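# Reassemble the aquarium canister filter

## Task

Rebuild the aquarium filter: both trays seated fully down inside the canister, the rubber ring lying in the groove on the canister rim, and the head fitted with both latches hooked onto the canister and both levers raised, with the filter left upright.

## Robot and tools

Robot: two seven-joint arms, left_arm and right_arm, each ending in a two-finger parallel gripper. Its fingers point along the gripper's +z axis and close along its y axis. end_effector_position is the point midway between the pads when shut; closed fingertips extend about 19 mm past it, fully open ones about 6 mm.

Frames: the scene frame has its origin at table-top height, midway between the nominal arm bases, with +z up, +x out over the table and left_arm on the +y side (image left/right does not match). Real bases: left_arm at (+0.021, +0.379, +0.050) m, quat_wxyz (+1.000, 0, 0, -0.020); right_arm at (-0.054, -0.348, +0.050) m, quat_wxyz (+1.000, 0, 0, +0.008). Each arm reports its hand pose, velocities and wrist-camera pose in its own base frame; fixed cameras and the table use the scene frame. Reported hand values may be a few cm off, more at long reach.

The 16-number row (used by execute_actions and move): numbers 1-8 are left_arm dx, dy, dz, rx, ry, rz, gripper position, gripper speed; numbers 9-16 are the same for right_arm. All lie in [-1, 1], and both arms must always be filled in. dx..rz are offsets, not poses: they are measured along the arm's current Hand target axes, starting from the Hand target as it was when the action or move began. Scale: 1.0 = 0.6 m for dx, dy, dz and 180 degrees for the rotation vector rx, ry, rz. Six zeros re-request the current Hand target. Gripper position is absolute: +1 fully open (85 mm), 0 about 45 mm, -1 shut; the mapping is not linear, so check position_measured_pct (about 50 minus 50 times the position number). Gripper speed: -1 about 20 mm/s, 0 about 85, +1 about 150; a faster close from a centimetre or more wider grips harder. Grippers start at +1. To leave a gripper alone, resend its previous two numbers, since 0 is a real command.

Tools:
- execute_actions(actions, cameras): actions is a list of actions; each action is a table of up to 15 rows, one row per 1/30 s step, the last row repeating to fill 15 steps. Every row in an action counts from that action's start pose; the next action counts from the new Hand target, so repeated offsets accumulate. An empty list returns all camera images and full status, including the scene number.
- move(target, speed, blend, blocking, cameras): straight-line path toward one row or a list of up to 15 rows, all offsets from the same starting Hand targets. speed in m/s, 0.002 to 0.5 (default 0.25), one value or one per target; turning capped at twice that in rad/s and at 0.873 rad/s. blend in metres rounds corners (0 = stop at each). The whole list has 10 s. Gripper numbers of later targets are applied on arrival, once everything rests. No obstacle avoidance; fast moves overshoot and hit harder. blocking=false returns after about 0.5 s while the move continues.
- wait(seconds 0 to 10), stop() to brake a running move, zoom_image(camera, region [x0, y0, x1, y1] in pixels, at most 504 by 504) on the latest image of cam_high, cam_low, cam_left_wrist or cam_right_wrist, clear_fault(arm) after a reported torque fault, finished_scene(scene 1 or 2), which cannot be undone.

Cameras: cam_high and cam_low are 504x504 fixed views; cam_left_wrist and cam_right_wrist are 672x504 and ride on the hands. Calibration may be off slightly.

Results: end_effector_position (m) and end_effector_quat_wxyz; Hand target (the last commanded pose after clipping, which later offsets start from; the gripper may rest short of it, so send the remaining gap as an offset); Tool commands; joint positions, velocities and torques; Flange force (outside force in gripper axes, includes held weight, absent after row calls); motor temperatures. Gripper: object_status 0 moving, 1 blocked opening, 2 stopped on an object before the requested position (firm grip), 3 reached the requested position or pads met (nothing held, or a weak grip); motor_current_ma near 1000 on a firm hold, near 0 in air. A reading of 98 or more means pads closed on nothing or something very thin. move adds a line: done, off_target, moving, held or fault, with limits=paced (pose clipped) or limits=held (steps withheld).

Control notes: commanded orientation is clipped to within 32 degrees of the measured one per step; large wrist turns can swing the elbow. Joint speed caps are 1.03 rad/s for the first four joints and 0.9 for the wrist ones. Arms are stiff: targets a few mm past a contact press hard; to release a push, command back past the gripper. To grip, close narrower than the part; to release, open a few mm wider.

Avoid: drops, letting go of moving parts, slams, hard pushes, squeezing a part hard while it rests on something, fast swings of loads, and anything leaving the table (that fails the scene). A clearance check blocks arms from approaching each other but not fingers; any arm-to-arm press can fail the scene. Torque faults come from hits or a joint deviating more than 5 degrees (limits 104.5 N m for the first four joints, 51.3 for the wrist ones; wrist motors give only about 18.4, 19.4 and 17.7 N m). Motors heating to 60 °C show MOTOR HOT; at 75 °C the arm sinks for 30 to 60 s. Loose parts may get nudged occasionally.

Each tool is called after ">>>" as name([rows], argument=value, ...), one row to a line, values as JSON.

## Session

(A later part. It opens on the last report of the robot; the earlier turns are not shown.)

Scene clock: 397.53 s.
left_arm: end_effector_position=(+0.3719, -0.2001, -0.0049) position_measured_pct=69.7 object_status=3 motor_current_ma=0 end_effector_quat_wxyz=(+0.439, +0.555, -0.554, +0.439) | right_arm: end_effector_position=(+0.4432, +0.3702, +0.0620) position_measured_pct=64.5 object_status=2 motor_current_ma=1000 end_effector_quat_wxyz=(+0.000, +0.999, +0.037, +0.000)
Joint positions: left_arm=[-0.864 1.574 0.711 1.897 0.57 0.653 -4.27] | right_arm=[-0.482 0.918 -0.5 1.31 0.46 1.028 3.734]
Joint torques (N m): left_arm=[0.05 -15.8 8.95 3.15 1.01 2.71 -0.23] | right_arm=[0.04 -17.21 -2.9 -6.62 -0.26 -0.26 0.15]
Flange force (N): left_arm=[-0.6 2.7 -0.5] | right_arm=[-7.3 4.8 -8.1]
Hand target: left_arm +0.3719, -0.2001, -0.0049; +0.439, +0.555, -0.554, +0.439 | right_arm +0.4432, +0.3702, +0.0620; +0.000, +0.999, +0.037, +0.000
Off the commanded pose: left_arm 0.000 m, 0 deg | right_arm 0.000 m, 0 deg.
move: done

>>> move(target=[0,0,0,0,0,0,-0.4,-1,0,0,0,0,0,-0.0078,-0.35,-1], speed=0.03)

>>> move(target=[0,0,0,0,0,0,-0.4,-1,0,0,0,0,0,-0.003,-0.35,-1], speed=0.03)

>>> move(target=[0,0,0,0,0,0,-0.4,-1,0,0,0,0,0,-0.003,-0.35,-1], speed=0.03)

>>> move(target=[0,0,0,0,0,0,-0.4,-1,0,0,0,0,0,-0.003,-0.35,-1], speed=0.03)

>>> move(target=[0,0,0,0,0,0,-0.4,-1,0,0,0,0,0,-0.003,-0.35,-1], speed=0.03)

>>> move(target=[0,0,0,0,0,0,-0.4,-1,0,0,0,0,0,-0.003,-0.35,-1], speed=0.03)

>>> move(target=[0,0,0,0,0,0,-0.4,-1,0,0,0,0,0,-0.003,-0.35,-1], speed=0.03, cameras=["cam_right_wrist","cam_left_wrist"])

>>> zoom_image(camera="cam_right_wrist", region=[260, 400, 430, 504])

Scene clock: 399.13 s.
left_arm: end_effector_position=(+0.3719, -0.2001, -0.0049) position_measured_pct=69.7 object_status=3 motor_current_ma=0 end_effector_quat_wxyz=(+0.439, +0.555, -0.554, +0.439) | right_arm: end_effector_position=(+0.4432, +0.3701, +0.0620) position_measured_pct=64.5 object_status=2 motor_current_ma=1000 end_effector_quat_wxyz=(+0.000, +0.999, +0.049, +0.000)
Joint positions: left_arm=[-0.864 1.574 0.711 1.897 0.57 0.653 -4.27] | right_arm=[-0.479 0.919 -0.506 1.31 0.465 1.03 3.755]
Joint torques (N m): left_arm=[-0.02 -15.96 8.83 3.28 1.02 2.69 -0.21] | right_arm=[-1.35 -17.38 -4.42 -6.13 -0.67 -0.27 0.54]
Flange force (N): left_arm=[-1.1 2.2 -0.1] | right_arm=[-5.5 5.4 -7.3]
Hand target: left_arm +0.3719, -0.2001, -0.0049; +0.439, +0.555, -0.554, +0.439 | right_arm +0.4432, +0.3702, +0.0620; +0.000, +0.999, +0.049, +0.000
Off the commanded pose: left_arm 0.000 m, 0 deg | right_arm 0.000 m, 0 deg.
move: done

Scene clock: 399.83 s.
left_arm: end_effector_position=(+0.3719, -0.2001, -0.0049) position_measured_pct=69.7 object_status=3 motor_current_ma=0 end_effector_quat_wxyz=(+0.439, +0.555, -0.554, +0.439) | right_arm: end_effector_position=(+0.4432, +0.3702, +0.0620) position_measured_pct=64.5 object_status=2 motor_current_ma=1000 end_effector_quat_wxyz=(+0.000, +0.999, +0.054, +0.000)
Joint positions: left_arm=[-0.864 1.574 0.711 1.897 0.57 0.653 -4.27] | right_arm=[-0.478 0.919 -0.508 1.309 0.467 1.03 3.763]
Joint torques (N m): left_arm=[0.02 -15.91 8.88 3.28 0.96 2.7 -0.18] | right_arm=[-0.96 -17.46 -4.12 -6.18 -0.64 -0.23 0.52]
Flange force (N): left_arm=[-0.9 2.3 -0.2] | right_arm=[-5.8 4.7 -7.2]
Hand target: left_arm +0.3719, -0.2001, -0.0049; +0.439, +0.555, -0.554, +0.439 | right_arm +0.4432, +0.3702, +0.0620; +0.000, +0.999, +0.054, +0.000
Off the commanded pose: left_arm 0.000 m, 0 deg | right_arm 0.000 m, 0 deg.
move: done

Scene clock: 400.53 s.
left_arm: end_effector_position=(+0.3719, -0.2001, -0.0049) position_measured_pct=69.7 object_status=3 motor_current_ma=0 end_effector_quat_wxyz=(+0.439, +0.555, -0.554, +0.439) | right_arm: end_effector_position=(+0.4432, +0.3702, +0.0620) position_measured_pct=64.5 object_status=2 motor_current_ma=1000 end_effector_quat_wxyz=(+0.000, +0.998, +0.059, +0.000)
Joint positions: left_arm=[-0.864 1.574 0.711 1.897 0.57 0.653 -4.27] | right_arm=[-0.477 0.92 -0.51 1.309 0.469 1.031 3.771]
Joint torques (N m): left_arm=[0.09 -15.89 8.86 3.25 0.95 2.64 -0.17] | right_arm=[-0.59 -17.47 -3.76 -6.34 -0.41 -0.29 0.38]
Flange force (N): left_arm=[-0.9 2.5 -0.4] | right_arm=[-6.2 4.4 -7.5]
Hand target: left_arm +0.3719, -0.2001, -0.0049; +0.439, +0.555, -0.554, +0.439 | right_arm +0.4432, +0.3702, +0.0620; +0.000, +0.998, +0.059, +0.000
Off the commanded pose: left_arm 0.000 m, 0 deg | right_arm 0.000 m, 0 deg.
move: done

Scene clock: 401.23 s.
left_arm: end_effector_position=(+0.3719, -0.2001, -0.0049) position_measured_pct=69.7 object_status=3 motor_current_ma=0 end_effector_quat_wxyz=(+0.439, +0.555, -0.554, +0.439) | right_arm: end_effector_position=(+0.4432, +0.3702, +0.0620) position_measured_pct=64.5 object_status=2 motor_current_ma=1000 end_effector_quat_wxyz=(+0.000, +0.998, +0.064, +0.000)
Joint positions: left_arm=[-0.864 1.574 0.711 1.897 0.57 0.653 -4.27] | right_arm=[-0.476 0.92 -0.512 1.309 0.471 1.032 3.78]
Joint torques (N m): left_arm=[0.04 -15.95 8.95 3.15 0.95 2.69 -0.24] | right_arm=[-0.54 -17.45 -3.81 -6.4 -0.48 -0.31 0.44]
Flange force (N): left_arm=[-0.8 2.7 -0.2] | right_arm=[-6.6 4.3 -7.4]
Hand target: left_arm +0.3719, -0.2001, -0.0049; +0.439, +0.555, -0.554, +0.439 | right_arm +0.4432, +0.3702, +0.0620; +0.000, +0.998, +0.064, +0.000
Off the commanded pose: left_arm 0.000 m, 0 deg | right_arm 0.000 m, 0 deg.
move: done

Scene clock: 401.93 s.
left_arm: end_effector_position=(+0.3719, -0.2001, -0.0049) position_measured_pct=69.7 object_status=3 motor_current_ma=0 end_effector_quat_wxyz=(+0.439, +0.555, -0.554, +0.439) | right_arm: end_effector_position=(+0.4433, +0.3702, +0.0620) position_measured_pct=64.5 object_status=2 motor_current_ma=1000 end_effector_quat_wxyz=(+0.000, +0.998, +0.068, +0.000)
Joint positions: left_arm=[-0.864 1.574 0.711 1.897 0.57 0.653 -4.27] | right_arm=[-0.475 0.921 -0.514 1.309 0.473 1.032 3.788]
Joint torques (N m): left_arm=[0.02 -15.92 8.81 3.22 0.98 2.71 -0.27] | right_arm=[-0.56 -17.49 -3.77 -6.4 -0.47 -0.33 0.23]
Flange force (N): left_arm=[-0.7 2.4 -0.1] | right_arm=[-6.2 4.5 -7.5]
Hand target: left_arm +0.3719, -0.2001, -0.0049; +0.439, +0.555, -0.554, +0.439 | right_arm +0.4433, +0.3702, +0.0620; +0.000, +0.998, +0.068, +0.000
Off the commanded pose: left_arm 0.000 m, 0 deg | right_arm 0.000 m, 0 deg.
move: done

Scene clock: 402.63 s.
left_arm: end_effector_position=(+0.3719, -0.2001, -0.0049) position_measured_pct=69.7 object_status=3 motor_current_ma=0 end_effector_quat_wxyz=(+0.439, +0.555, -0.554, +0.439) | right_arm: end_effector_position=(+0.4432, +0.3702, +0.0620) position_measured_pct=64.5 object_status=2 motor_current_ma=1000 end_effector_quat_wxyz=(+0.000, +0.997, +0.073, +0.000)
Joint positions: left_arm=[-0.864 1.574 0.711 1.897 0.57 0.653 -4.27] | right_arm=[-0.474 0.921 -0.517 1.309 0.475 1.033 3.796]
Joint torques (N m): left_arm=[0.07 -15.92 8.9 3.29 0.96 2.65 -0.2] | right_arm=[-0.57 -17.5 -3.85 -6.44 -0.5 -0.38 0.5]
Flange force (N): left_arm=[-1.0 2.3 -0.4] | right_arm=[-6.7 4.2 -7.4]
Hand target: left_arm +0.3719, -0.2001, -0.0049; +0.439, +0.555, -0.554, +0.439 | right_arm +0.4432, +0.3702, +0.0620; +0.000, +0.997, +0.073, +0.000
Off the commanded pose: left_arm 0.000 m, 0 deg | right_arm 0.000 m, 0 deg.
move: done

Scene clock: 403.33 s.
left_arm: end_effector_position=(+0.3719, -0.2001, -0.0049) position_measured_pct=69.7 object_status=3 motor_current_ma=0 end_effector_quat_wxyz=(+0.439, +0.555, -0.554, +0.439) | right_arm: end_effector_position=(+0.4432, +0.3702, +0.0620) position_measured_pct=64.5 object_status=2 motor_current_ma=1000 end_effector_quat_wxyz=(+0.000, +0.997, +0.078, +0.000)
Joint positions: left_arm=[-0.864 1.574 0.711 1.897 0.57 0.653 -4.27] | right_arm=[-0.473 0.921 -0.519 1.309 0.477 1.034 3.804]
Joint torques (N m): left_arm=[0.05 -15.94 8.87 3.17 1.04 2.71 -0.2] | right_arm=[-0.56 -17.53 -3.91 -6.44 -0.5 -0.38 0.8]
Flange force (N): left_arm=[-0.8 2.7 -0.2] | right_arm=[-7.3 3.8 -7.2]
Hand target: left_arm +0.3719, -0.2001, -0.0049; +0.439, +0.555, -0.554, +0.439 | right_arm +0.4432, +0.3702, +0.0620; +0.000, +0.997, +0.078, +0.000
Off the commanded pose: left_arm 0.000 m, 0 deg | right_arm 0.000 m, 0 deg.
move: done
camera_calibration:
cam_left_wrist: T_world_to_cam=[[-0.999434, 0.0252826, 0.0221908, 0.372228], [-0.0154898, 0.239696, -0.970724, 0.104056], [-0.0298615, -0.970519, -0.239169, -0.0348229], [0, 0, 0, 1]] pos_world=[0.372589, -0.0681489, 0.0844211]
cam_right_wrist: T_world_to_cam=[[0.151568, -0.988414, -0.00804987, 0.300249], [-0.988439, -0.151594, 0.00266399, 0.550481], [-0.00385343, 0.00755303, -0.999964, 0.204062], [0, 0, 0, 1]] pos_world=[0.499395, 0.378679, 0.205005]
Images, in order (width x height): cam_left_wrist 672x504, cam_right_wrist 672x504.

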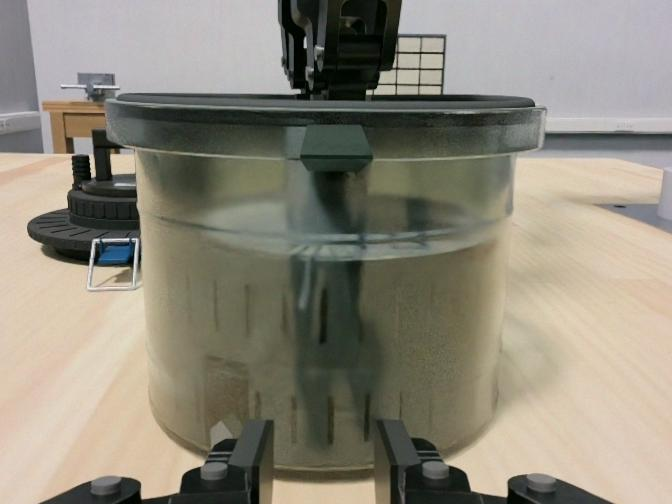

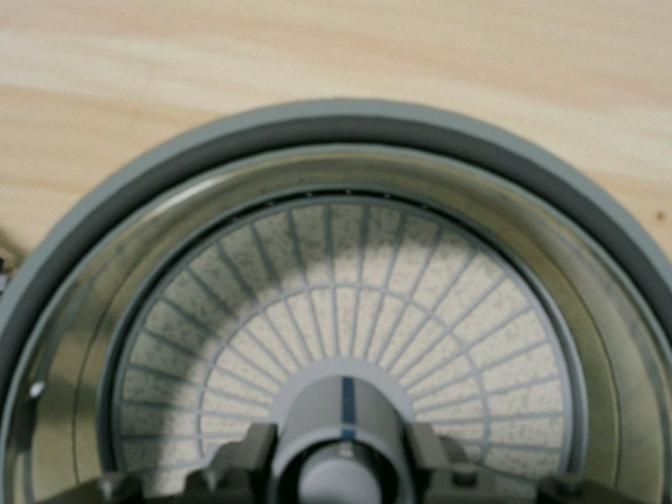

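Scaled by 2.965.

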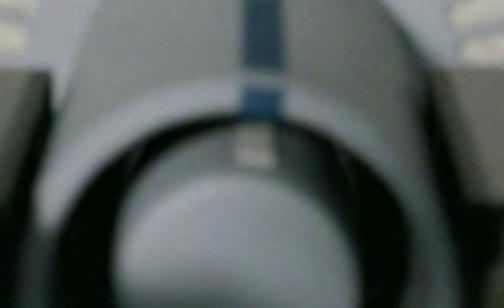

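>>> move([
  [0,0,0,0,0,0,-0.4,-1,0,0,-0.003,0,0,0,-0.35,-1],
  [0,0,0,0,0,0,-0.4,-1,0.002,0,-0.003,0,0,0,-0.35,-1],
], speed=0.02)

>>> move(target=[0,0,0,0,0,0,-0.4,-1,0,0,0.0028,0,0,0,-0.35,-1], speed=0.02, cameras=["cam_right_wrist","cam_left_wrist"])

>>> zoom_image(camera="cam_right_wrist", region=[260, 400, 430, 504])

Scene clock: 406.57 s.
left_arm: end_effector_position=(+0.3719, -0.2001, -0.0049) position_measured_pct=69.7 object_status=3 motor_current_ma=0 end_effector_quat_wxyz=(+0.439, +0.555, -0.554, +0.439) | right_arm: end_effector_position=(+0.4444, +0.3704, +0.0638) position_measured_pct=64.5 object_status=2 motor_current_ma=1000 end_effector_quat_wxyz=(+0.000, +0.997, +0.078, +0.000)
Joint positions: left_arm=[-0.864 1.574 0.711 1.897 0.57 0.653 -4.27] | right_arm=[-0.472 0.921 -0.52 1.303 0.475 1.04 3.807]
Joint torques (N m): left_arm=[0.03 -15.84 8.85 3.18 1.02 2.7 -0.22] | right_arm=[-0.48 -22.86 -4.73 -9.07 -0.38 -0.5 0.34]
Flange force (N): left_arm=[-0.6 2.5 -0.3] | right_arm=[-7.6 4.8 1.9]
Hand target: left_arm +0.3719, -0.2001, -0.0049; +0.439, +0.555, -0.554, +0.439 | right_arm +0.4444, +0.3704, +0.0638; +0.000, +0.997, +0.078, +0.000
Off the commanded pose: left_arm 0.000 m, 0 deg | right_arm 0.000 m, 0 deg.
move: done

Scene clock: 407.27 s.
left_arm: end_effector_position=(+0.3719, -0.2001, -0.0049) position_measured_pct=69.7 object_status=3 motor_current_ma=0 end_effector_quat_wxyz=(+0.439, +0.555, -0.554, +0.439) | right_arm: end_effector_position=(+0.4444, +0.3704, +0.0622) position_measured_pct=64.5 object_status=2 motor_current_ma=1000 end_effector_quat_wxyz=(+0.000, +0.997, +0.078, +0.000)
Joint positions: left_arm=[-0.864 1.574 0.711 1.897 0.57 0.653 -4.27] | right_arm=[-0.472 0.923 -0.519 1.304 0.477 1.036 3.806]
Joint torques (N m): left_arm=[-0.01 -15.94 8.89 3.28 1.01 2.67 -0.24] | right_arm=[-0.29 -20.22 -4.25 -7.86 -0.44 -0.55 0.45]
Flange force (N): left_arm=[-1.1 2.2 -0.3] | right_arm=[-7.5 4.1 -2.9]
Hand target: left_arm +0.3719, -0.2001, -0.0049; +0.439, +0.555, -0.554, +0.439 | right_arm +0.4444, +0.3704, +0.0621; +0.000, +0.997, +0.078, +0.000
Off the commanded pose: left_arm 0.000 m, 0 deg | right_arm 0.000 m, 0 deg.
move: done
camera_calibration:
cam_left_wrist: T_world_to_cam=[[-0.999434, 0.0252826, 0.0221908, 0.372228], [-0.0154898, 0.239696, -0.970724, 0.104056], [-0.0298615, -0.970519, -0.239169, -0.0348229], [0, 0, 0, 1]] pos_world=[0.372589, -0.0681489, 0.0844211]
cam_right_wrist: T_world_to_cam=[[0.151667, -0.988399, -0.00805126, 0.300227], [-0.988424, -0.151693, 0.00266277, 0.551628], [-0.0038532, 0.0075542, -0.999964, 0.204264], [0, 0, 0, 1]] pos_world=[0.500495, 0.378879, 0.205205]
Images, in order (width x height): cam_left_wrist 672x504, cam_right_wrist 672x504.

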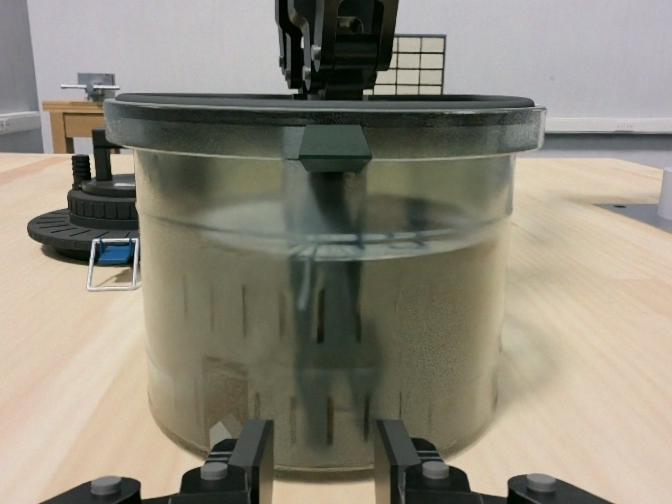

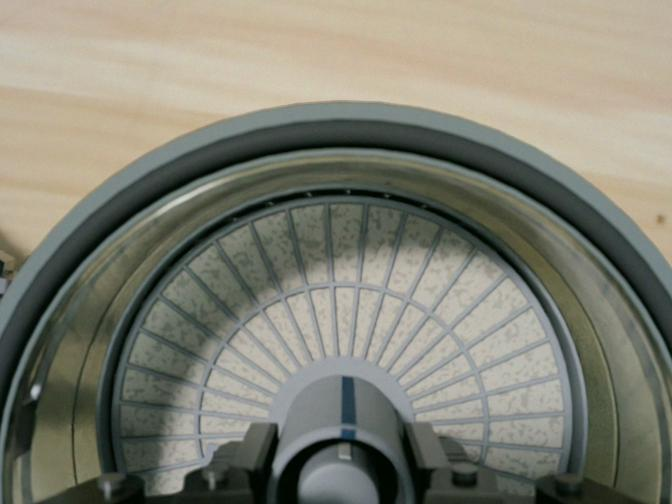

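Scaled by 2.965.

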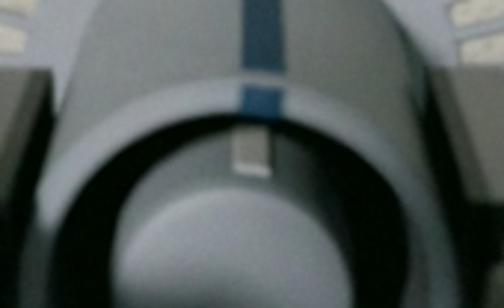

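>>> move([
  [0,0,0,0,0,0,-0.4,-1,0,0,-0.002,0,0,0,-0.35,-1],
  [0,0,0,0,0,0,-0.4,-1,-0.0008,-0.0006,-0.002,0,0,0,-0.35,-1],
], speed=0.02)

>>> move(target=[0,0,0,0,0,0,-0.4,-1,0,0,0.002,0,0,0,-0.35,-1], speed=0.02, cameras=["cam_right_wrist","cam_left_wrist"])

>>> zoom_image(camera="cam_right_wrist", region=[260, 400, 430, 504])

Scene clock: 411.63 s.
left_arm: end_effector_position=(+0.3719, -0.2001, -0.0049) position_measured_pct=69.7 object_status=3 motor_current_ma=0 end_effector_quat_wxyz=(+0.439, +0.555, -0.554, +0.439) | right_arm: end_effector_position=(+0.4440, +0.3706, +0.0633) position_measured_pct=64.5 object_status=2 motor_current_ma=1000 end_effector_quat_wxyz=(+0.000, +0.997, +0.078, +0.000)
Joint positions: left_arm=[-0.864 1.574 0.711 1.897 0.57 0.653 -4.27] | right_arm=[-0.473 0.921 -0.519 1.305 0.476 1.038 3.806]
Joint torques (N m): left_arm=[-0.02 -15.85 8.87 3.19 1.01 2.67 -0.23] | right_arm=[-0.36 -22.61 -4.62 -8.12 -0.41 -0.17 0.41]
Flange force (N): left_arm=[-0.7 2.4 -0.3] | right_arm=[-5.2 2.9 1.5]
Hand target: left_arm +0.3719, -0.2001, -0.0049; +0.439, +0.555, -0.554, +0.439 | right_arm +0.4439, +0.3706, +0.0633; +0.000, +0.997, +0.078, +0.000
Off the commanded pose: left_arm 0.000 m, 0 deg | right_arm 0.000 m, 0 deg.
move: done

Scene clock: 412.33 s.
left_arm: end_effector_position=(+0.3719, -0.2001, -0.0049) position_measured_pct=69.7 object_status=3 motor_current_ma=0 end_effector_quat_wxyz=(+0.439, +0.555, -0.554, +0.439) | right_arm: end_effector_position=(+0.4439, +0.3707, +0.0622) position_measured_pct=64.5 object_status=2 motor_current_ma=1000 end_effector_quat_wxyz=(+0.000, +0.997, +0.078, +0.000)
Joint positions: left_arm=[-0.864 1.574 0.711 1.897 0.57 0.653 -4.27] | right_arm=[-0.473 0.923 -0.519 1.305 0.477 1.036 3.805]
Joint torques (N m): left_arm=[-0.05 -15.95 8.93 3.23 0.98 2.71 -0.19] | right_arm=[-0.42 -20.02 -4.33 -8.16 -0.38 -0.88 0.45]
Flange force (N): left_arm=[-1.0 2.4 0.0] | right_arm=[-8.2 4.8 -3.6]
Hand target: left_arm +0.3719, -0.2001, -0.0049; +0.439, +0.555, -0.554, +0.439 | right_arm +0.4439, +0.3706, +0.0621; +0.000, +0.997, +0.078, +0.000
Off the commanded pose: left_arm 0.000 m, 0 deg | right_arm 0.000 m, 0 deg.
move: done
camera_calibration:
cam_left_wrist: T_world_to_cam=[[-0.999434, 0.0252826, 0.0221908, 0.372228], [-0.0154898, 0.239696, -0.970724, 0.104056], [-0.0298615, -0.970519, -0.239169, -0.0348229], [0, 0, 0, 1]] pos_world=[0.372589, -0.0681489, 0.0844211]
cam_right_wrist: T_world_to_cam=[[0.151666, -0.988398, -0.00815008, 0.300522], [-0.988424, -0.151692, 0.0026476, 0.551167], [-0.00385319, 0.00765419, -0.999963, 0.204222], [0, 0, 0, 1]] pos_world=[0.499995, 0.37908, 0.205205]
Images, in order (width x height): cam_left_wrist 672x504, cam_right_wrist 672x504.

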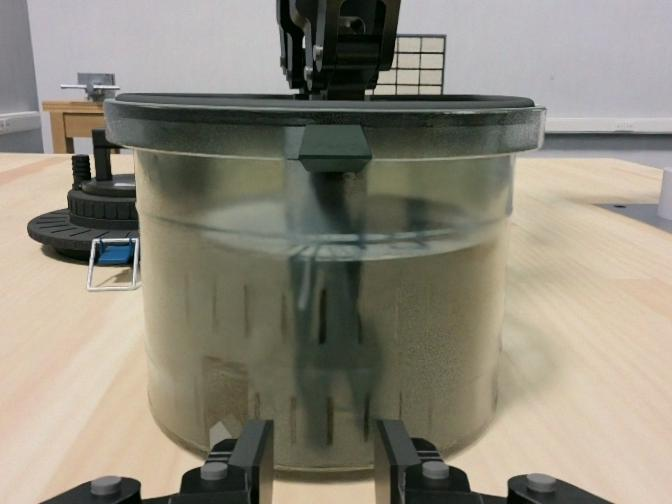

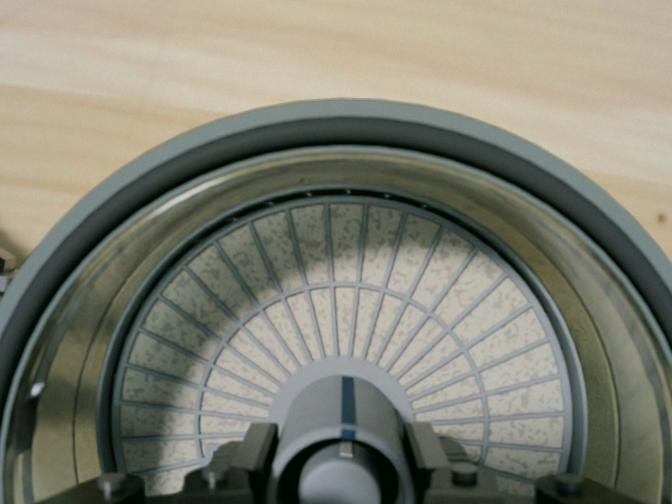

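Scaled by 2.965.

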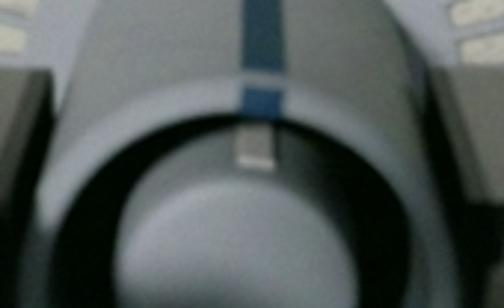

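>>> move([
  [0,0,0,0,0,0,-0.4,-1,0,0,-0.003,0,0,0,-0.35,-1],
  [0,0,0,0,0,0,-0.4,-1,0,0,-0.003,0,0,0.0111,-0.35,-1],
], speed=0.03)

>>> move(target=[0,0,0,0,0,0,-0.4,-1,0,0,0.003,0,0,0,-0.35,-1], speed=0.02, cameras=["cam_right_wrist"])

>>> zoom_image(camera="cam_right_wrist", region=[260, 400, 430, 504])

Scene clock: 416.50 s.
left_arm: end_effector_position=(+0.3719, -0.2001, -0.0049) position_measured_pct=69.7 object_status=3 motor_current_ma=0 end_effector_quat_wxyz=(+0.439, +0.555, -0.554, +0.439) | right_arm: end_effector_position=(+0.4439, +0.3706, +0.0639) position_measured_pct=64.5 object_status=2 motor_current_ma=1000 end_effector_quat_wxyz=(+0.000, +0.998, +0.060, +0.000)
Joint positions: left_arm=[-0.864 1.574 0.711 1.897 0.57 0.653 -4.27] | right_arm=[-0.477 0.919 -0.512 1.304 0.468 1.037 3.776]
Joint torques (N m): left_arm=[0.02 -15.99 8.87 3.22 0.96 2.7 -0.21] | right_arm=[-0.01 -22.81 -4.21 -8.76 -0.18 -0.22 0.38]
Flange force (N): left_arm=[-1.0 2.5 -0.1] | right_arm=[-7.0 3.7 1.9]
Hand target: left_arm +0.3719, -0.2001, -0.0049; +0.439, +0.555, -0.554, +0.439 | right_arm +0.4439, +0.3706, +0.0639; +0.000, +0.998, +0.060, +0.000
Off the commanded pose: left_arm 0.000 m, 0 deg | right_arm 0.000 m, 0 deg.
move: done

Scene clock: 417.20 s.
left_arm: end_effector_position=(+0.3719, -0.2001, -0.0049) position_measured_pct=69.7 object_status=3 motor_current_ma=0 end_effector_quat_wxyz=(+0.439, +0.555, -0.554, +0.439) | right_arm: end_effector_position=(+0.4439, +0.3706, +0.0622) position_measured_pct=64.5 object_status=2 motor_current_ma=1000 end_effector_quat_wxyz=(+0.000, +0.998, +0.060, +0.000)
Joint positions: left_arm=[-0.864 1.574 0.711 1.897 0.57 0.653 -4.27] | right_arm=[-0.477 0.921 -0.511 1.306 0.469 1.033 3.775]
Joint torques (N m): left_arm=[0.06 -16.01 8.92 3.18 0.98 2.69 -0.21] | right_arm=[-0.92 -20.15 -4.45 -7.75 -0.45 -0.47 0.38]
Flange force (N): left_arm=[-1.0 2.7 -0.2] | right_arm=[-6.8 5.4 -2.9]
Hand target: left_arm +0.3719, -0.2001, -0.0049; +0.439, +0.555, -0.554, +0.439 | right_arm +0.4439, +0.3706, +0.0621; +0.000, +0.998, +0.060, +0.000
Off the commanded pose: left_arm 0.000 m, 0 deg | right_arm 0.000 m, 0 deg.
move: done
camera_calibration:
cam_right_wrist: T_world_to_cam=[[0.117062, -0.993091, -0.00811037, 0.317652], [-0.993118, -0.117087, 0.00261062, 0.540501], [-0.0035422, 0.00774896, -0.999964, 0.204047], [0, 0, 0, 1]] pos_world=[0.500319, 0.377162, 0.205205]
Images, in order (width x height): cam_right_wrist 672x504.

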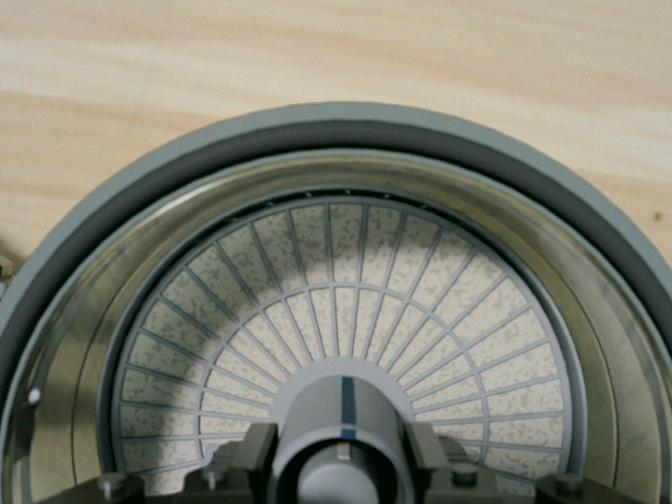

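Scaled by 2.965.

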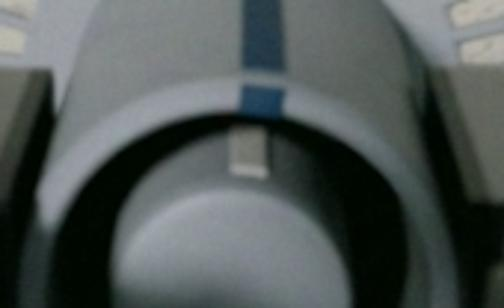

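>>> move([
  [0,0,0,0,0,0,-0.4,-1,0,0,-0.0025,0,0,0,-0.35,-1],
  [0,0,0,0,0,0,-0.4,-1,0,0,-0.0025,0,0,0.0056,-0.35,-1],
  [0,0,0,0,0,0,-0.4,-1,0,0,0.0002,0,0,0.0056,-0.35,-1],
], speed=0.03)

>>> move([
  [0,0,0,0,0,0,-0.4,-1,0,0,-0.0025,0,0,0,-0.35,-1],
  [0,0,0,0,0,0,-0.4,-1,0,0,-0.0025,0,0,0.0056,-0.35,-1],
  [0,0,0,0,0,0,-0.4,-1,0,0,0.000,0,0,0.0056,-0.35,-1],
], speed=0.03)

>>> move([
  [0,0,0,0,0,0,-0.4,-1,0,0,-0.0025,0,0,0,-0.35,-1],
  [0,0,0,0,0,0,-0.4,-1,0,0,-0.0025,0,0,0.0056,-0.35,-1],
  [0,0,0,0,0,0,-0.4,-1,0,0,0.000,0,0,0.0056,-0.35,-1],
], speed=0.03, cameras=["cam_right_wrist"])

>>> zoom_image(camera="cam_right_wrist", region=[260, 400, 430, 504])

Scene clock: 419.37 s.
left_arm: end_effector_position=(+0.3719, -0.2001, -0.0049) position_measured_pct=69.7 object_status=3 motor_current_ma=0 end_effector_quat_wxyz=(+0.439, +0.555, -0.554, +0.439) | right_arm: end_effector_position=(+0.4440, +0.3706, +0.0622) position_measured_pct=64.5 object_status=2 motor_current_ma=1000 end_effector_quat_wxyz=(+0.000, +0.999, +0.051, +0.000)
Joint positions: left_arm=[-0.864 1.574 0.711 1.897 0.57 0.653 -4.27] | right_arm=[-0.479 0.92 -0.507 1.306 0.466 1.032 3.76]
Joint torques (N m): left_arm=[-0.07 -15.96 8.95 3.19 0.98 2.68 -0.18] | right_arm=[-1.06 -20.29 -4.57 -7.71 -0.5 -0.48 0.34]
Flange force (N): left_arm=[-1.0 2.5 -0.1] | right_arm=[-6.1 5.6 -2.7]
Hand target: left_arm +0.3719, -0.2001, -0.0049; +0.439, +0.555, -0.554, +0.439 | right_arm +0.4439, +0.3706, +0.0620; +0.000, +0.999, +0.052, +0.000
Off the commanded pose: left_arm 0.000 m, 0 deg | right_arm 0.000 m, 0 deg.
move: done

Scene clock: 420.63 s.
left_arm: end_effector_position=(+0.3719, -0.2001, -0.0049) position_measured_pct=69.7 object_status=3 motor_current_ma=0 end_effector_quat_wxyz=(+0.439, +0.555, -0.554, +0.439) | right_arm: end_effector_position=(+0.4440, +0.3706, +0.0622) position_measured_pct=64.5 object_status=2 motor_current_ma=1000 end_effector_quat_wxyz=(+0.000, +0.999, +0.043, +0.000)
Joint positions: left_arm=[-0.864 1.574 0.711 1.897 0.57 0.653 -4.27] | right_arm=[-0.481 0.919 -0.503 1.306 0.462 1.031 3.744]
Joint torques (N m): left_arm=[0.06 -15.87 8.86 3.22 0.96 2.75 -0.17] | right_arm=[-1.23 -19.74 -4.54 -7.63 -0.54 -0.69 0.52]
Flange force (N): left_arm=[-0.7 2.7 -0.1] | right_arm=[-6.4 5.9 -3.9]
Hand target: left_arm +0.3719, -0.2001, -0.0049; +0.439, +0.555, -0.554, +0.439 | right_arm +0.4439, +0.3706, +0.0620; +0.000, +0.999, +0.043, +0.000
Off the commanded pose: left_arm 0.000 m, 0 deg | right_arm 0.000 m, 0 deg.
move: done

Scene clock: 421.90 s.
left_arm: end_effector_position=(+0.3719, -0.2001, -0.0049) position_measured_pct=69.7 object_status=3 motor_current_ma=0 end_effector_quat_wxyz=(+0.439, +0.555, -0.554, +0.439) | right_arm: end_effector_position=(+0.4440, +0.3706, +0.0622) position_measured_pct=64.5 object_status=2 motor_current_ma=1000 end_effector_quat_wxyz=(+0.000, +0.999, +0.034, +0.000)
Joint positions: left_arm=[-0.864 1.574 0.711 1.897 0.57 0.653 -4.27] | right_arm=[-0.483 0.919 -0.499 1.306 0.459 1.03 3.729]
Joint torques (N m): left_arm=[0.01 -15.85 8.96 3.23 1.03 2.66 -0.19] | right_arm=[-1.4 -19.34 -4.63 -7.2 -0.59 -0.41 0.39]
Flange force (N): left_arm=[-1.0 2.4 -0.5] | right_arm=[-5.6 6.1 -4.2]
Hand target: left_arm +0.3719, -0.2001, -0.0049; +0.439, +0.555, -0.554, +0.439 | right_arm +0.4439, +0.3706, +0.0620; +0.000, +0.999, +0.034, +0.000
Off the commanded pose: left_arm 0.000 m, 0 deg | right_arm 0.000 m, 0 deg.
move: done
camera_calibration:
cam_right_wrist: T_world_to_cam=[[0.0644591, -0.997887, -0.00811962, 0.342738], [-0.997916, -0.0644811, 0.00248529, 0.523224], [-0.0030036, 0.0079425, -0.999964, 0.20373], [0, 0, 0, 1]] pos_world=[0.500653, 0.374133, 0.205205]
Images, in order (width x height): cam_right_wrist 672x504.

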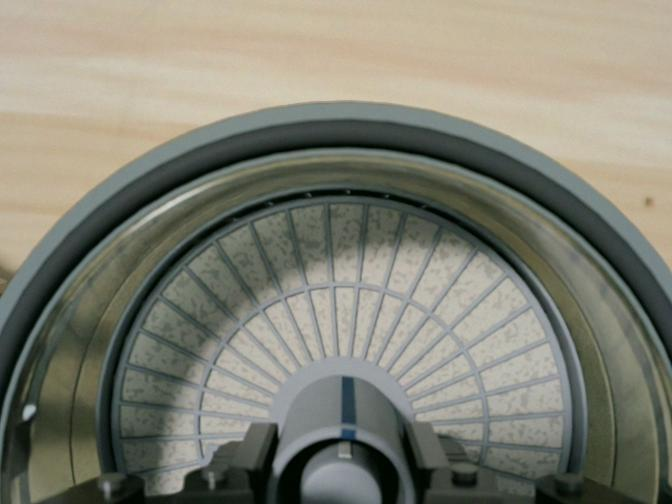

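Scaled by 2.965.

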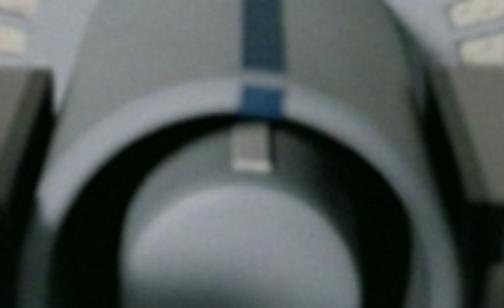

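>>> move([
  [0,0,0,0,0,0,-0.4,-1,0,0,-0.0025,0,0,0,-0.35,-1],
  [0,0,0,0,0,0,-0.4,-1,0,0.0007,-0.0025,0,0,0.0,-0.35,-1],
  [0,0,0,0,0,0,-0.4,-1,0,0.0007,0.0000,0,0,0.0,-0.35,-1],
], speed=0.03)

>>> move([
  [0,0,0,0,0,0,-0.4,-1,0,0,-0.0025,0,0,0,-0.35,-1],
  [0,0,0,0,0,0,-0.4,-1,0,0.0007,-0.0025,0,0,0.0,-0.35,-1],
  [0,0,0,0,0,0,-0.4,-1,0,0.0007,0.0000,0,0,0.0,-0.35,-1],
], speed=0.03, cameras=["cam_right_wrist"])

>>> zoom_image(camera="cam_right_wrist", region=[260, 400, 430, 504])

Scene clock: 423.87 s.
left_arm: end_effector_position=(+0.3719, -0.2001, -0.0049) position_measured_pct=69.7 object_status=3 motor_current_ma=0 end_effector_quat_wxyz=(+0.439, +0.555, -0.554, +0.439) | right_arm: end_effector_position=(+0.4440, +0.3703, +0.0622) position_measured_pct=64.5 object_status=2 motor_current_ma=1000 end_effector_quat_wxyz=(+0.000, +0.999, +0.034, +0.000)
Joint positions: left_arm=[-0.864 1.574 0.711 1.897 0.57 0.653 -4.27] | right_arm=[-0.482 0.918 -0.499 1.307 0.459 1.029 3.73]
Joint torques (N m): left_arm=[-0.01 -15.92 8.92 3.33 0.98 2.67 -0.2] | right_arm=[-0.67 -19.74 -4.14 -7.43 -0.28 -0.2 0.37]
Flange force (N): left_arm=[-1.2 2.1 -0.3] | right_arm=[-6.5 5.3 -3.4]
Hand target: left_arm +0.3719, -0.2001, -0.0049; +0.439, +0.555, -0.554, +0.439 | right_arm +0.4439, +0.3702, +0.0620; +0.000, +0.999, +0.034, +0.000
Off the commanded pose: left_arm 0.000 m, 0 deg | right_arm 0.000 m, 0 deg.
move: done

Scene clock: 424.73 s.
left_arm: end_effector_position=(+0.3719, -0.2001, -0.0049) position_measured_pct=69.7 object_status=3 motor_current_ma=0 end_effector_quat_wxyz=(+0.439, +0.555, -0.554, +0.439) | right_arm: end_effector_position=(+0.4440, +0.3699, +0.0622) position_measured_pct=64.5 object_status=2 motor_current_ma=1000 end_effector_quat_wxyz=(+0.000, +0.999, +0.034, +0.000)
Joint positions: left_arm=[-0.864 1.574 0.711 1.897 0.57 0.653 -4.27] | right_arm=[-0.481 0.918 -0.499 1.308 0.459 1.029 3.73]
Joint torques (N m): left_arm=[-0.03 -15.97 8.9 3.31 0.94 2.72 -0.2] | right_arm=[-0.51 -20.34 -3.94 -7.35 -0.28 0 0.39]
Flange force (N): left_arm=[-1.1 2.2 0.0] | right_arm=[-5.8 4.4 -2.3]
Hand target: left_arm +0.3719, -0.2001, -0.0049; +0.439, +0.555, -0.554, +0.439 | right_arm +0.4439, +0.3698, +0.0620; +0.000, +0.999, +0.034, +0.000
Off the commanded pose: left_arm 0.000 m, 0 deg | right_arm 0.000 m, 0 deg.
move: done
camera_calibration:
cam_right_wrist: T_world_to_cam=[[0.0645563, -0.99788, -0.00822719, 0.34191], [-0.997909, -0.0645794, 0.00257741, 0.523187], [-0.00310325, 0.00804361, -0.999963, 0.203748], [0, 0, 0, 1]] pos_world=[0.500653, 0.373334, 0.205205]
Images, in order (width x height): cam_right_wrist 672x504.

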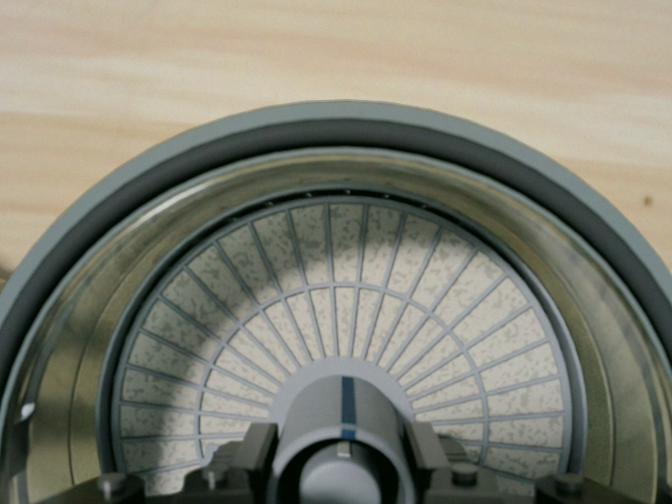

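Scaled by 2.965.

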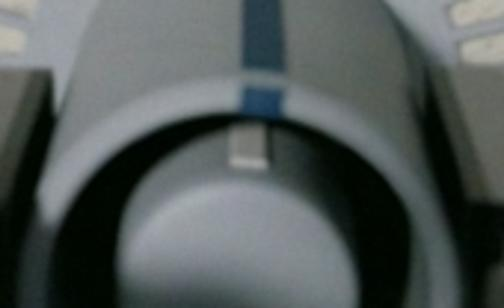

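>>> move([
  [0,0,0,0,0,0,-0.4,-1,0,0,-0.0025,0,0,0,-0.35,-1],
  [0,0,0,0,0,0,-0.4,-1,0,-0.0007,-0.0025,0,0,-0.028,-0.35,-1],
  [0,0,0,0,0,0,-0.4,-1,0,-0.0007,0.0000,0,0,-0.028,-0.35,-1],
], speed=0.04, cameras=["cam_right_wrist","cam_left_wrist"])

>>> zoom_image(camera="cam_right_wrist", region=[260, 400, 430, 504])

>>> move([
  [0,0,0,0,0,0,-0.4,-1,0,0,-0.0025,0,0,0,-0.35,-1],
  [0,0,0,0,0,0,-0.4,-1,0,0,-0.0025,0,0,-0.0056,-0.35,-1],
  [0,0,0,0,0,0,-0.4,-1,0,0,0.0000,0,0,-0.0056,-0.35,-1],
], speed=0.04)

>>> move([
  [0,0,0,0,0,0,-0.4,-1,0,0,-0.0025,0,0,0,-0.35,-1],
  [0,0,0,0,0,0,-0.4,-1,0,0,-0.0025,0,0,-0.0056,-0.35,-1],
  [0,0,0,0,0,0,-0.4,-1,0,0,0.0000,0,0,-0.0056,-0.35,-1],
], speed=0.04)

>>> move([
  [0,0,0,0,0,0,-0.4,-1,0,0,-0.0025,0,0,0,-0.35,-1],
  [0,0,0,0,0,0,-0.4,-1,0,0,-0.0025,0,0,-0.0056,-0.35,-1],
  [0,0,0,0,0,0,-0.4,-1,0,0,0.0000,0,0,-0.0056,-0.35,-1],
], speed=0.04, cameras=["cam_right_wrist","cam_left_wrist"])

>>> zoom_image(camera="cam_right_wrist", region=[260, 400, 430, 504])

Scene clock: 428.87 s.
left_arm: end_effector_position=(+0.3719, -0.2001, -0.0049) position_measured_pct=69.7 object_status=3 motor_current_ma=0 end_effector_quat_wxyz=(+0.439, +0.555, -0.554, +0.439) | right_arm: end_effector_position=(+0.4439, +0.3702, +0.0621) position_measured_pct=64.5 object_status=2 motor_current_ma=1000 end_effector_quat_wxyz=(+0.000, +0.997, +0.078, +0.000)
Joint positions: left_arm=[-0.864 1.574 0.711 1.897 0.57 0.653 -4.27] | right_arm=[-0.472 0.922 -0.519 1.307 0.477 1.035 3.806]
Joint torques (N m): left_arm=[-0.05 -15.83 8.84 3.25 0.99 2.65 -0.19] | right_arm=[0.24 -19.76 -3.66 -7.84 -0.15 -0.59 0.47]
Flange force (N): left_arm=[-0.8 2.1 -0.3] | right_arm=[-8.2 3.4 -4.0]
Hand target: left_arm +0.3719, -0.2001, -0.0049; +0.439, +0.555, -0.554, +0.439 | right_arm +0.4439, +0.3702, +0.0620; +0.000, +0.997, +0.078, +0.000
Off the commanded pose: left_arm 0.000 m, 0 deg | right_arm 0.000 m, 0 deg.
move: done
camera_calibration:
cam_left_wrist: T_world_to_cam=[[-0.999434, 0.0252826, 0.0221908, 0.372228], [-0.0154898, 0.239696, -0.970724, 0.104056], [-0.0298615, -0.970519, -0.239169, -0.0348229], [0, 0, 0, 1]] pos_world=[0.372589, -0.0681489, 0.0844211]
cam_right_wrist: T_world_to_cam=[[0.151957, -0.988353, -0.008253, 0.29997], [-0.98838, -0.151983, 0.00262878, 0.551297], [-0.00385248, 0.00775763, -0.999962, 0.204186], [0, 0, 0, 1]] pos_world=[0.500095, 0.37868, 0.205205]
Images, in order (width x height): cam_left_wrist 672x504, cam_right_wrist 672x504.

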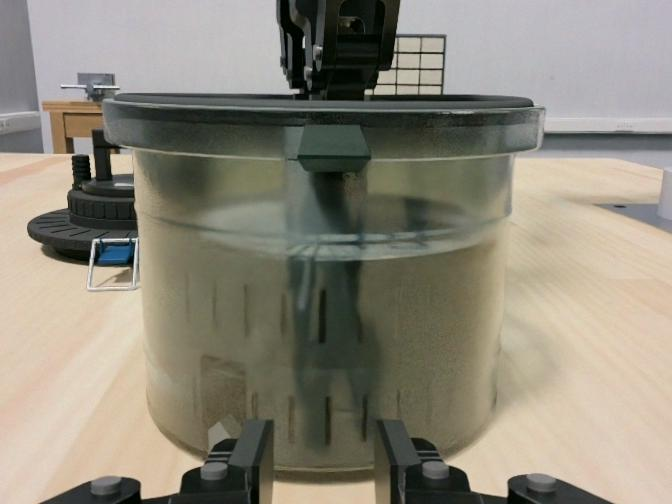

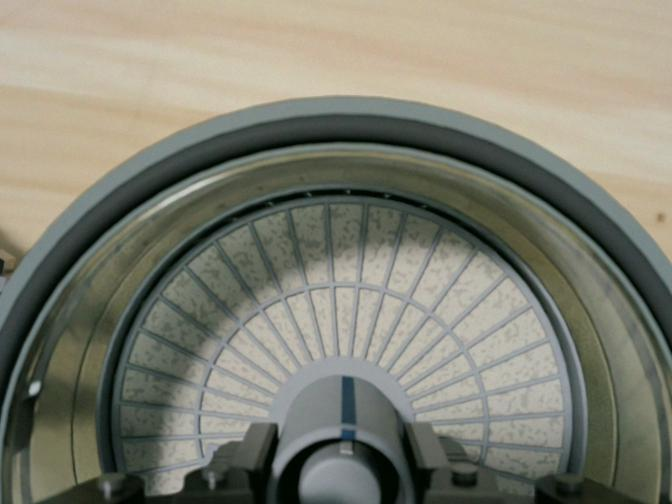

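Scaled by 2.965.

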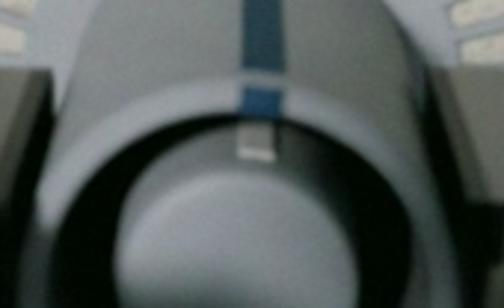

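Scene clock: 430.07 s.
left_arm: end_effector_position=(+0.3719, -0.2001, -0.0049) position_measured_pct=69.7 object_status=3 motor_current_ma=0 end_effector_quat_wxyz=(+0.439, +0.555, -0.554, +0.439) | right_arm: end_effector_position=(+0.4439, +0.3703, +0.0621) position_measured_pct=64.5 object_status=2 motor_current_ma=1000 end_effector_quat_wxyz=(+0.000, +0.996, +0.087, +0.000)
Joint positions: left_arm=[-0.864 1.574 0.711 1.897 0.57 0.653 -4.27] | right_arm=[-0.471 0.923 -0.523 1.307 0.48 1.036 3.821]
Joint torques (N m): left_arm=[0.01 -15.98 8.84 3.16 0.98 2.66 -0.26] | right_arm=[0.37 -19.77 -3.56 -7.66 -0.15 -0.34 0.47]
Flange force (N): left_arm=[-0.8 2.5 -0.2] | right_arm=[-8.2 3.0 -3.6]
Hand target: left_arm +0.3719, -0.2001, -0.0049; +0.439, +0.555, -0.554, +0.439 | right_arm +0.4439, +0.3702, +0.0620; +0.000, +0.996, +0.087, +0.000
Off the commanded pose: left_arm 0.000 m, 0 deg | right_arm 0.000 m, 0 deg.
move: done

Scene clock: 431.27 s.
left_arm: end_effector_position=(+0.3719, -0.2001, -0.0049) position_measured_pct=69.7 object_status=3 motor_current_ma=0 end_effector_quat_wxyz=(+0.439, +0.555, -0.554, +0.439) | right_arm: end_effector_position=(+0.4440, +0.3702, +0.0621) position_measured_pct=64.5 object_status=2 motor_current_ma=1000 end_effector_quat_wxyz=(+0.000, +0.995, +0.095, +0.000)
Joint positions: left_arm=[-0.864 1.574 0.711 1.897 0.57 0.653 -4.27] | right_arm=[-0.469 0.924 -0.527 1.306 0.484 1.037 3.836]
Joint torques (N m): left_arm=[0.03 -15.93 8.87 3.24 0.98 2.65 -0.23] | right_arm=[0.42 -19.54 -3.55 -7.65 -0.12 -0.39 0.45]
Flange force (N): left_arm=[-0.9 2.3 -0.3] | right_arm=[-8.5 2.9 -4.0]
Hand target: left_arm +0.3719, -0.2001, -0.0049; +0.439, +0.555, -0.554, +0.439 | right_arm +0.4439, +0.3702, +0.0620; +0.000, +0.995, +0.095, +0.000
Off the commanded pose: left_arm 0.000 m, 0 deg | right_arm 0.000 m, 0 deg.
move: done

Scene clock: 432.47 s.
left_arm: end_effector_position=(+0.3719, -0.2001, -0.0049) position_measured_pct=69.7 object_status=3 motor_current_ma=0 end_effector_quat_wxyz=(+0.439, +0.555, -0.554, +0.439) | right_arm: end_effector_position=(+0.4439, +0.3702, +0.0621) position_measured_pct=64.5 object_status=2 motor_current_ma=1000 end_effector_quat_wxyz=(+0.000, +0.995, +0.104, +0.000)
Joint positions: left_arm=[-0.864 1.574 0.711 1.897 0.57 0.653 -4.27] | right_arm=[-0.467 0.925 -0.531 1.306 0.488 1.039 3.852]
Joint torques (N m): left_arm=[-0.04 -15.87 8.86 3.25 0.95 2.72 -0.2] | right_arm=[-0.1 -19.6 -4.06 -7.91 -0.34 -0.85 0.48]
Flange force (N): left_arm=[-0.8 2.3 -0.1] | right_arm=[-8.5 3.7 -4.3]
Hand target: left_arm +0.3719, -0.2001, -0.0049; +0.439, +0.555, -0.554, +0.439 | right_arm +0.4439, +0.3702, +0.0620; +0.000, +0.995, +0.104, +0.000
Off the commanded pose: left_arm 0.000 m, 0 deg | right_arm 0.000 m, 0 deg.
move: done
camera_calibration:
cam_left_wrist: T_world_to_cam=[[-0.999434, 0.0252826, 0.0221908, 0.372228], [-0.0154898, 0.239696, -0.970724, 0.104056], [-0.0298615, -0.970519, -0.239169, -0.0348229], [0, 0, 0, 1]] pos_world=[0.372589, -0.0681489, 0.0844211]
cam_right_wrist: T_world_to_cam=[[0.20396, -0.978945, -0.00818494, 0.273458], [-0.97897, -0.203988, 0.00263077, 0.566376], [-0.00424501, 0.00747624, -0.999963, 0.204464], [0, 0, 0, 1]] pos_world=[0.499558, 0.381705, 0.205205]
Images, in order (width x height): cam_left_wrist 672x504, cam_right_wrist 672x504.

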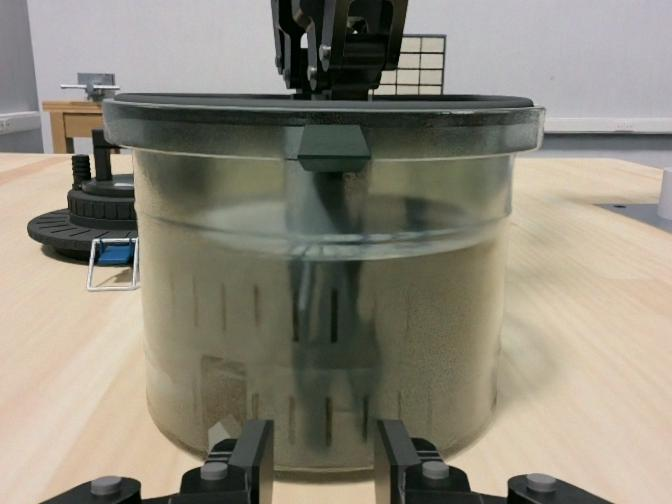

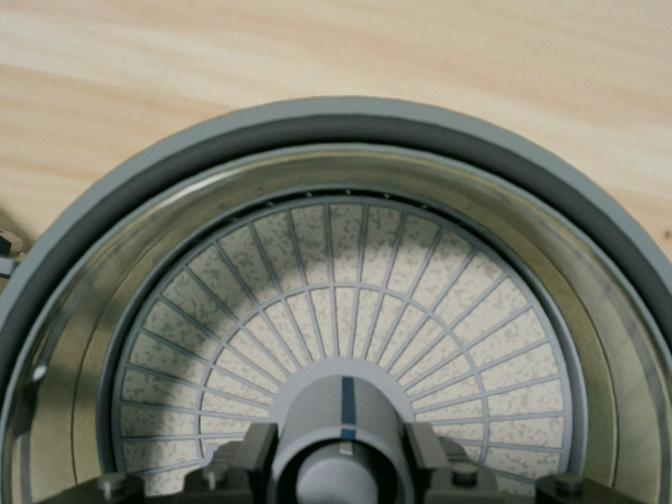

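Scaled by 2.965.

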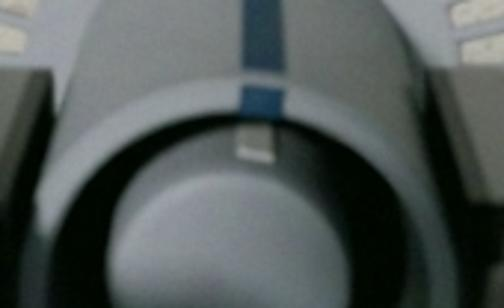

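>>> move([
  [0,0,0,0,0,0,-0.4,-1,0,0,-0.0025,0,0,0,-0.35,-1],
  [0,0,0,0,0,0,-0.4,-1,0,-0.0008,-0.0025,0,0,0.0167,-0.35,-1],
  [0,0,0,0,0,0,-0.4,-1,0,-0.0008,0.0003,0,0,0.0167,-0.35,-1],
], speed=0.04, cameras=["cam_right_wrist"])

>>> zoom_image(camera="cam_right_wrist", region=[290, 400, 390, 475])

Scene clock: 436.90 s.
left_arm: end_effector_position=(+0.3719, -0.2001, -0.0049) position_measured_pct=69.7 object_status=3 motor_current_ma=0 end_effector_quat_wxyz=(+0.439, +0.555, -0.554, +0.439) | right_arm: end_effector_position=(+0.4439, +0.3707, +0.0620) position_measured_pct=64.5 object_status=2 motor_current_ma=1000 end_effector_quat_wxyz=(+0.000, +0.997, +0.078, +0.000)
Joint positions: left_arm=[-0.864 1.574 0.711 1.897 0.57 0.653 -4.27] | right_arm=[-0.473 0.923 -0.519 1.306 0.477 1.035 3.805]
Joint torques (N m): left_arm=[-0.02 -15.92 8.93 3.2 0.96 2.69 -0.22] | right_arm=[-1.29 -18.72 -4.44 -7.03 -0.6 -0.4 0.41]
Flange force (N): left_arm=[-0.9 2.5 -0.2] | right_arm=[-6.7 5.7 -5.2]
Hand target: left_arm +0.3719, -0.2001, -0.0049; +0.439, +0.555, -0.554, +0.439 | right_arm +0.4438, +0.3707, +0.0618; +0.000, +0.997, +0.078, +0.000
Off the commanded pose: left_arm 0.000 m, 0 deg | right_arm 0.000 m, 0 deg.
move: done
camera_calibration:
cam_right_wrist: T_world_to_cam=[[0.152267, -0.988305, -0.00822688, 0.3003], [-0.988333, -0.152292, 0.00242726, 0.55141], [-0.00365176, 0.0077613, -0.999963, 0.20398], [0, 0, 0, 1]] pos_world=[0.499995, 0.37918, 0.205105]
Images, in order (width x height): cam_right_wrist 672x504.

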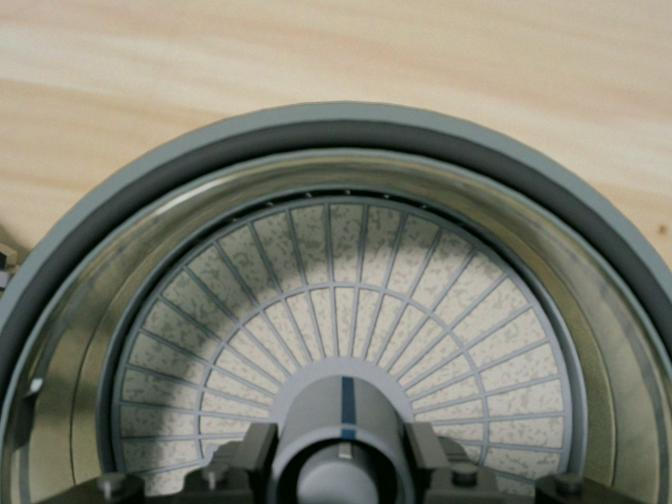

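Scaled by 5.040.

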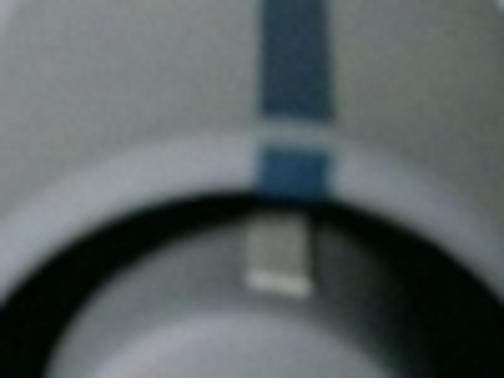

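>>> wait(seconds=0, cameras=["cam_left_wrist"])

>>> zoom_image(camera="cam_left_wrist", region=[230, 280, 430, 420])

>>> zoom_image(camera="cam_left_wrist", region=[135, 300, 285, 420])

Scene clock: 440.83 s.
left_arm: end_effector_position=(+0.3719, -0.2001, -0.0049) position_measured_pct=69.7 object_status=3 motor_current_ma=0 end_effector_quat_wxyz=(+0.439, +0.555, -0.554, +0.439) | right_arm: end_effector_position=(+0.4438, +0.3707, +0.0618) position_measured_pct=64.5 object_status=2 motor_current_ma=1000 end_effector_quat_wxyz=(+0.000, +0.997, +0.078, +0.000)
Joint positions: left_arm=[-0.864 1.574 0.711 1.897 0.57 0.653 -4.27] | right_arm=[-0.473 0.923 -0.519 1.306 0.477 1.035 3.805]
Joint torques (N m): left_arm=[0.03 -15.93 8.89 3.22 0.97 2.71 -0.25] | right_arm=[-1.6 -15.72 -4.17 -5.9 -0.67 -0.67 0.35]
Flange force (N): left_arm=[-0.9 2.5 -0.2] | right_arm=[-6.5 6.4 -10.8]
Hand target: left_arm +0.3719, -0.2001, -0.0049; +0.439, +0.555, -0.554, +0.439 | right_arm +0.4438, +0.3707, +0.0618; +0.000, +0.997, +0.078, +0.000
Tool commands: left_gripper/position=-0.4 left_gripper/speed=-1.0 right_gripper/position=-0.35 right_gripper/speed=-1.0
Off the commanded pose: left_arm 0.000 m, 0 deg | right_arm 0.000 m, 0 deg.
camera_calibration:
cam_left_wrist: T_world_to_cam=[[-0.999434, 0.0252826, 0.0221908, 0.372228], [-0.0154898, 0.239696, -0.970724, 0.104056], [-0.0298615, -0.970519, -0.239169, -0.0348229], [0, 0, 0, 1]] pos_world=[0.372589, -0.0681489, 0.0844211]
Images, in order (width x height): cam_left_wrist 672x504.

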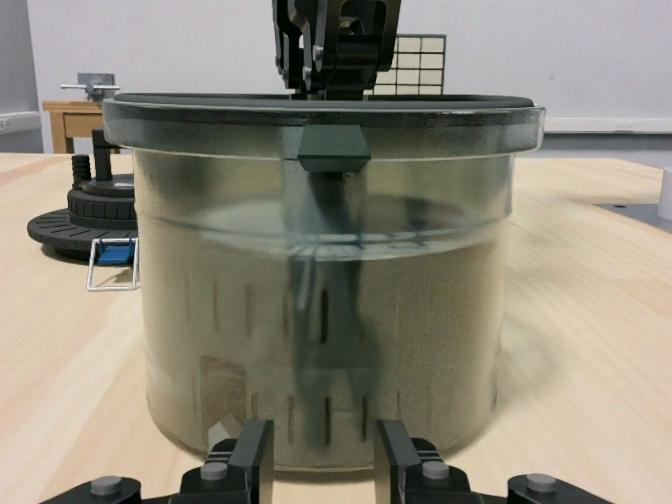

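Scaled by 2.520.

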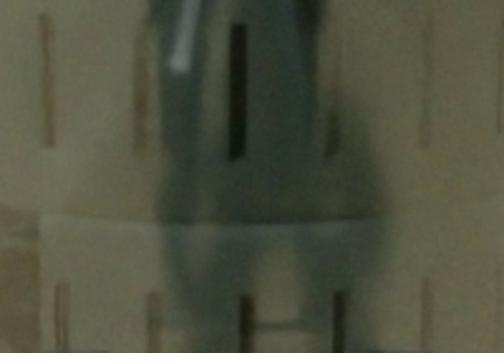

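Scaled by 3.360.

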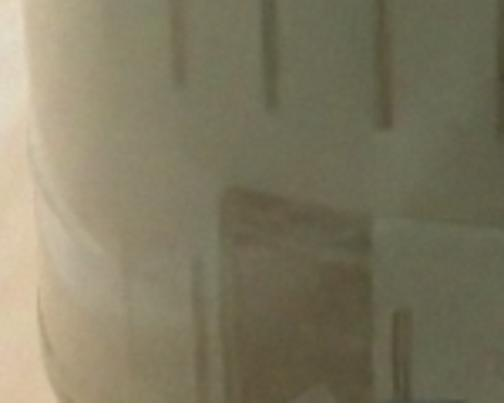

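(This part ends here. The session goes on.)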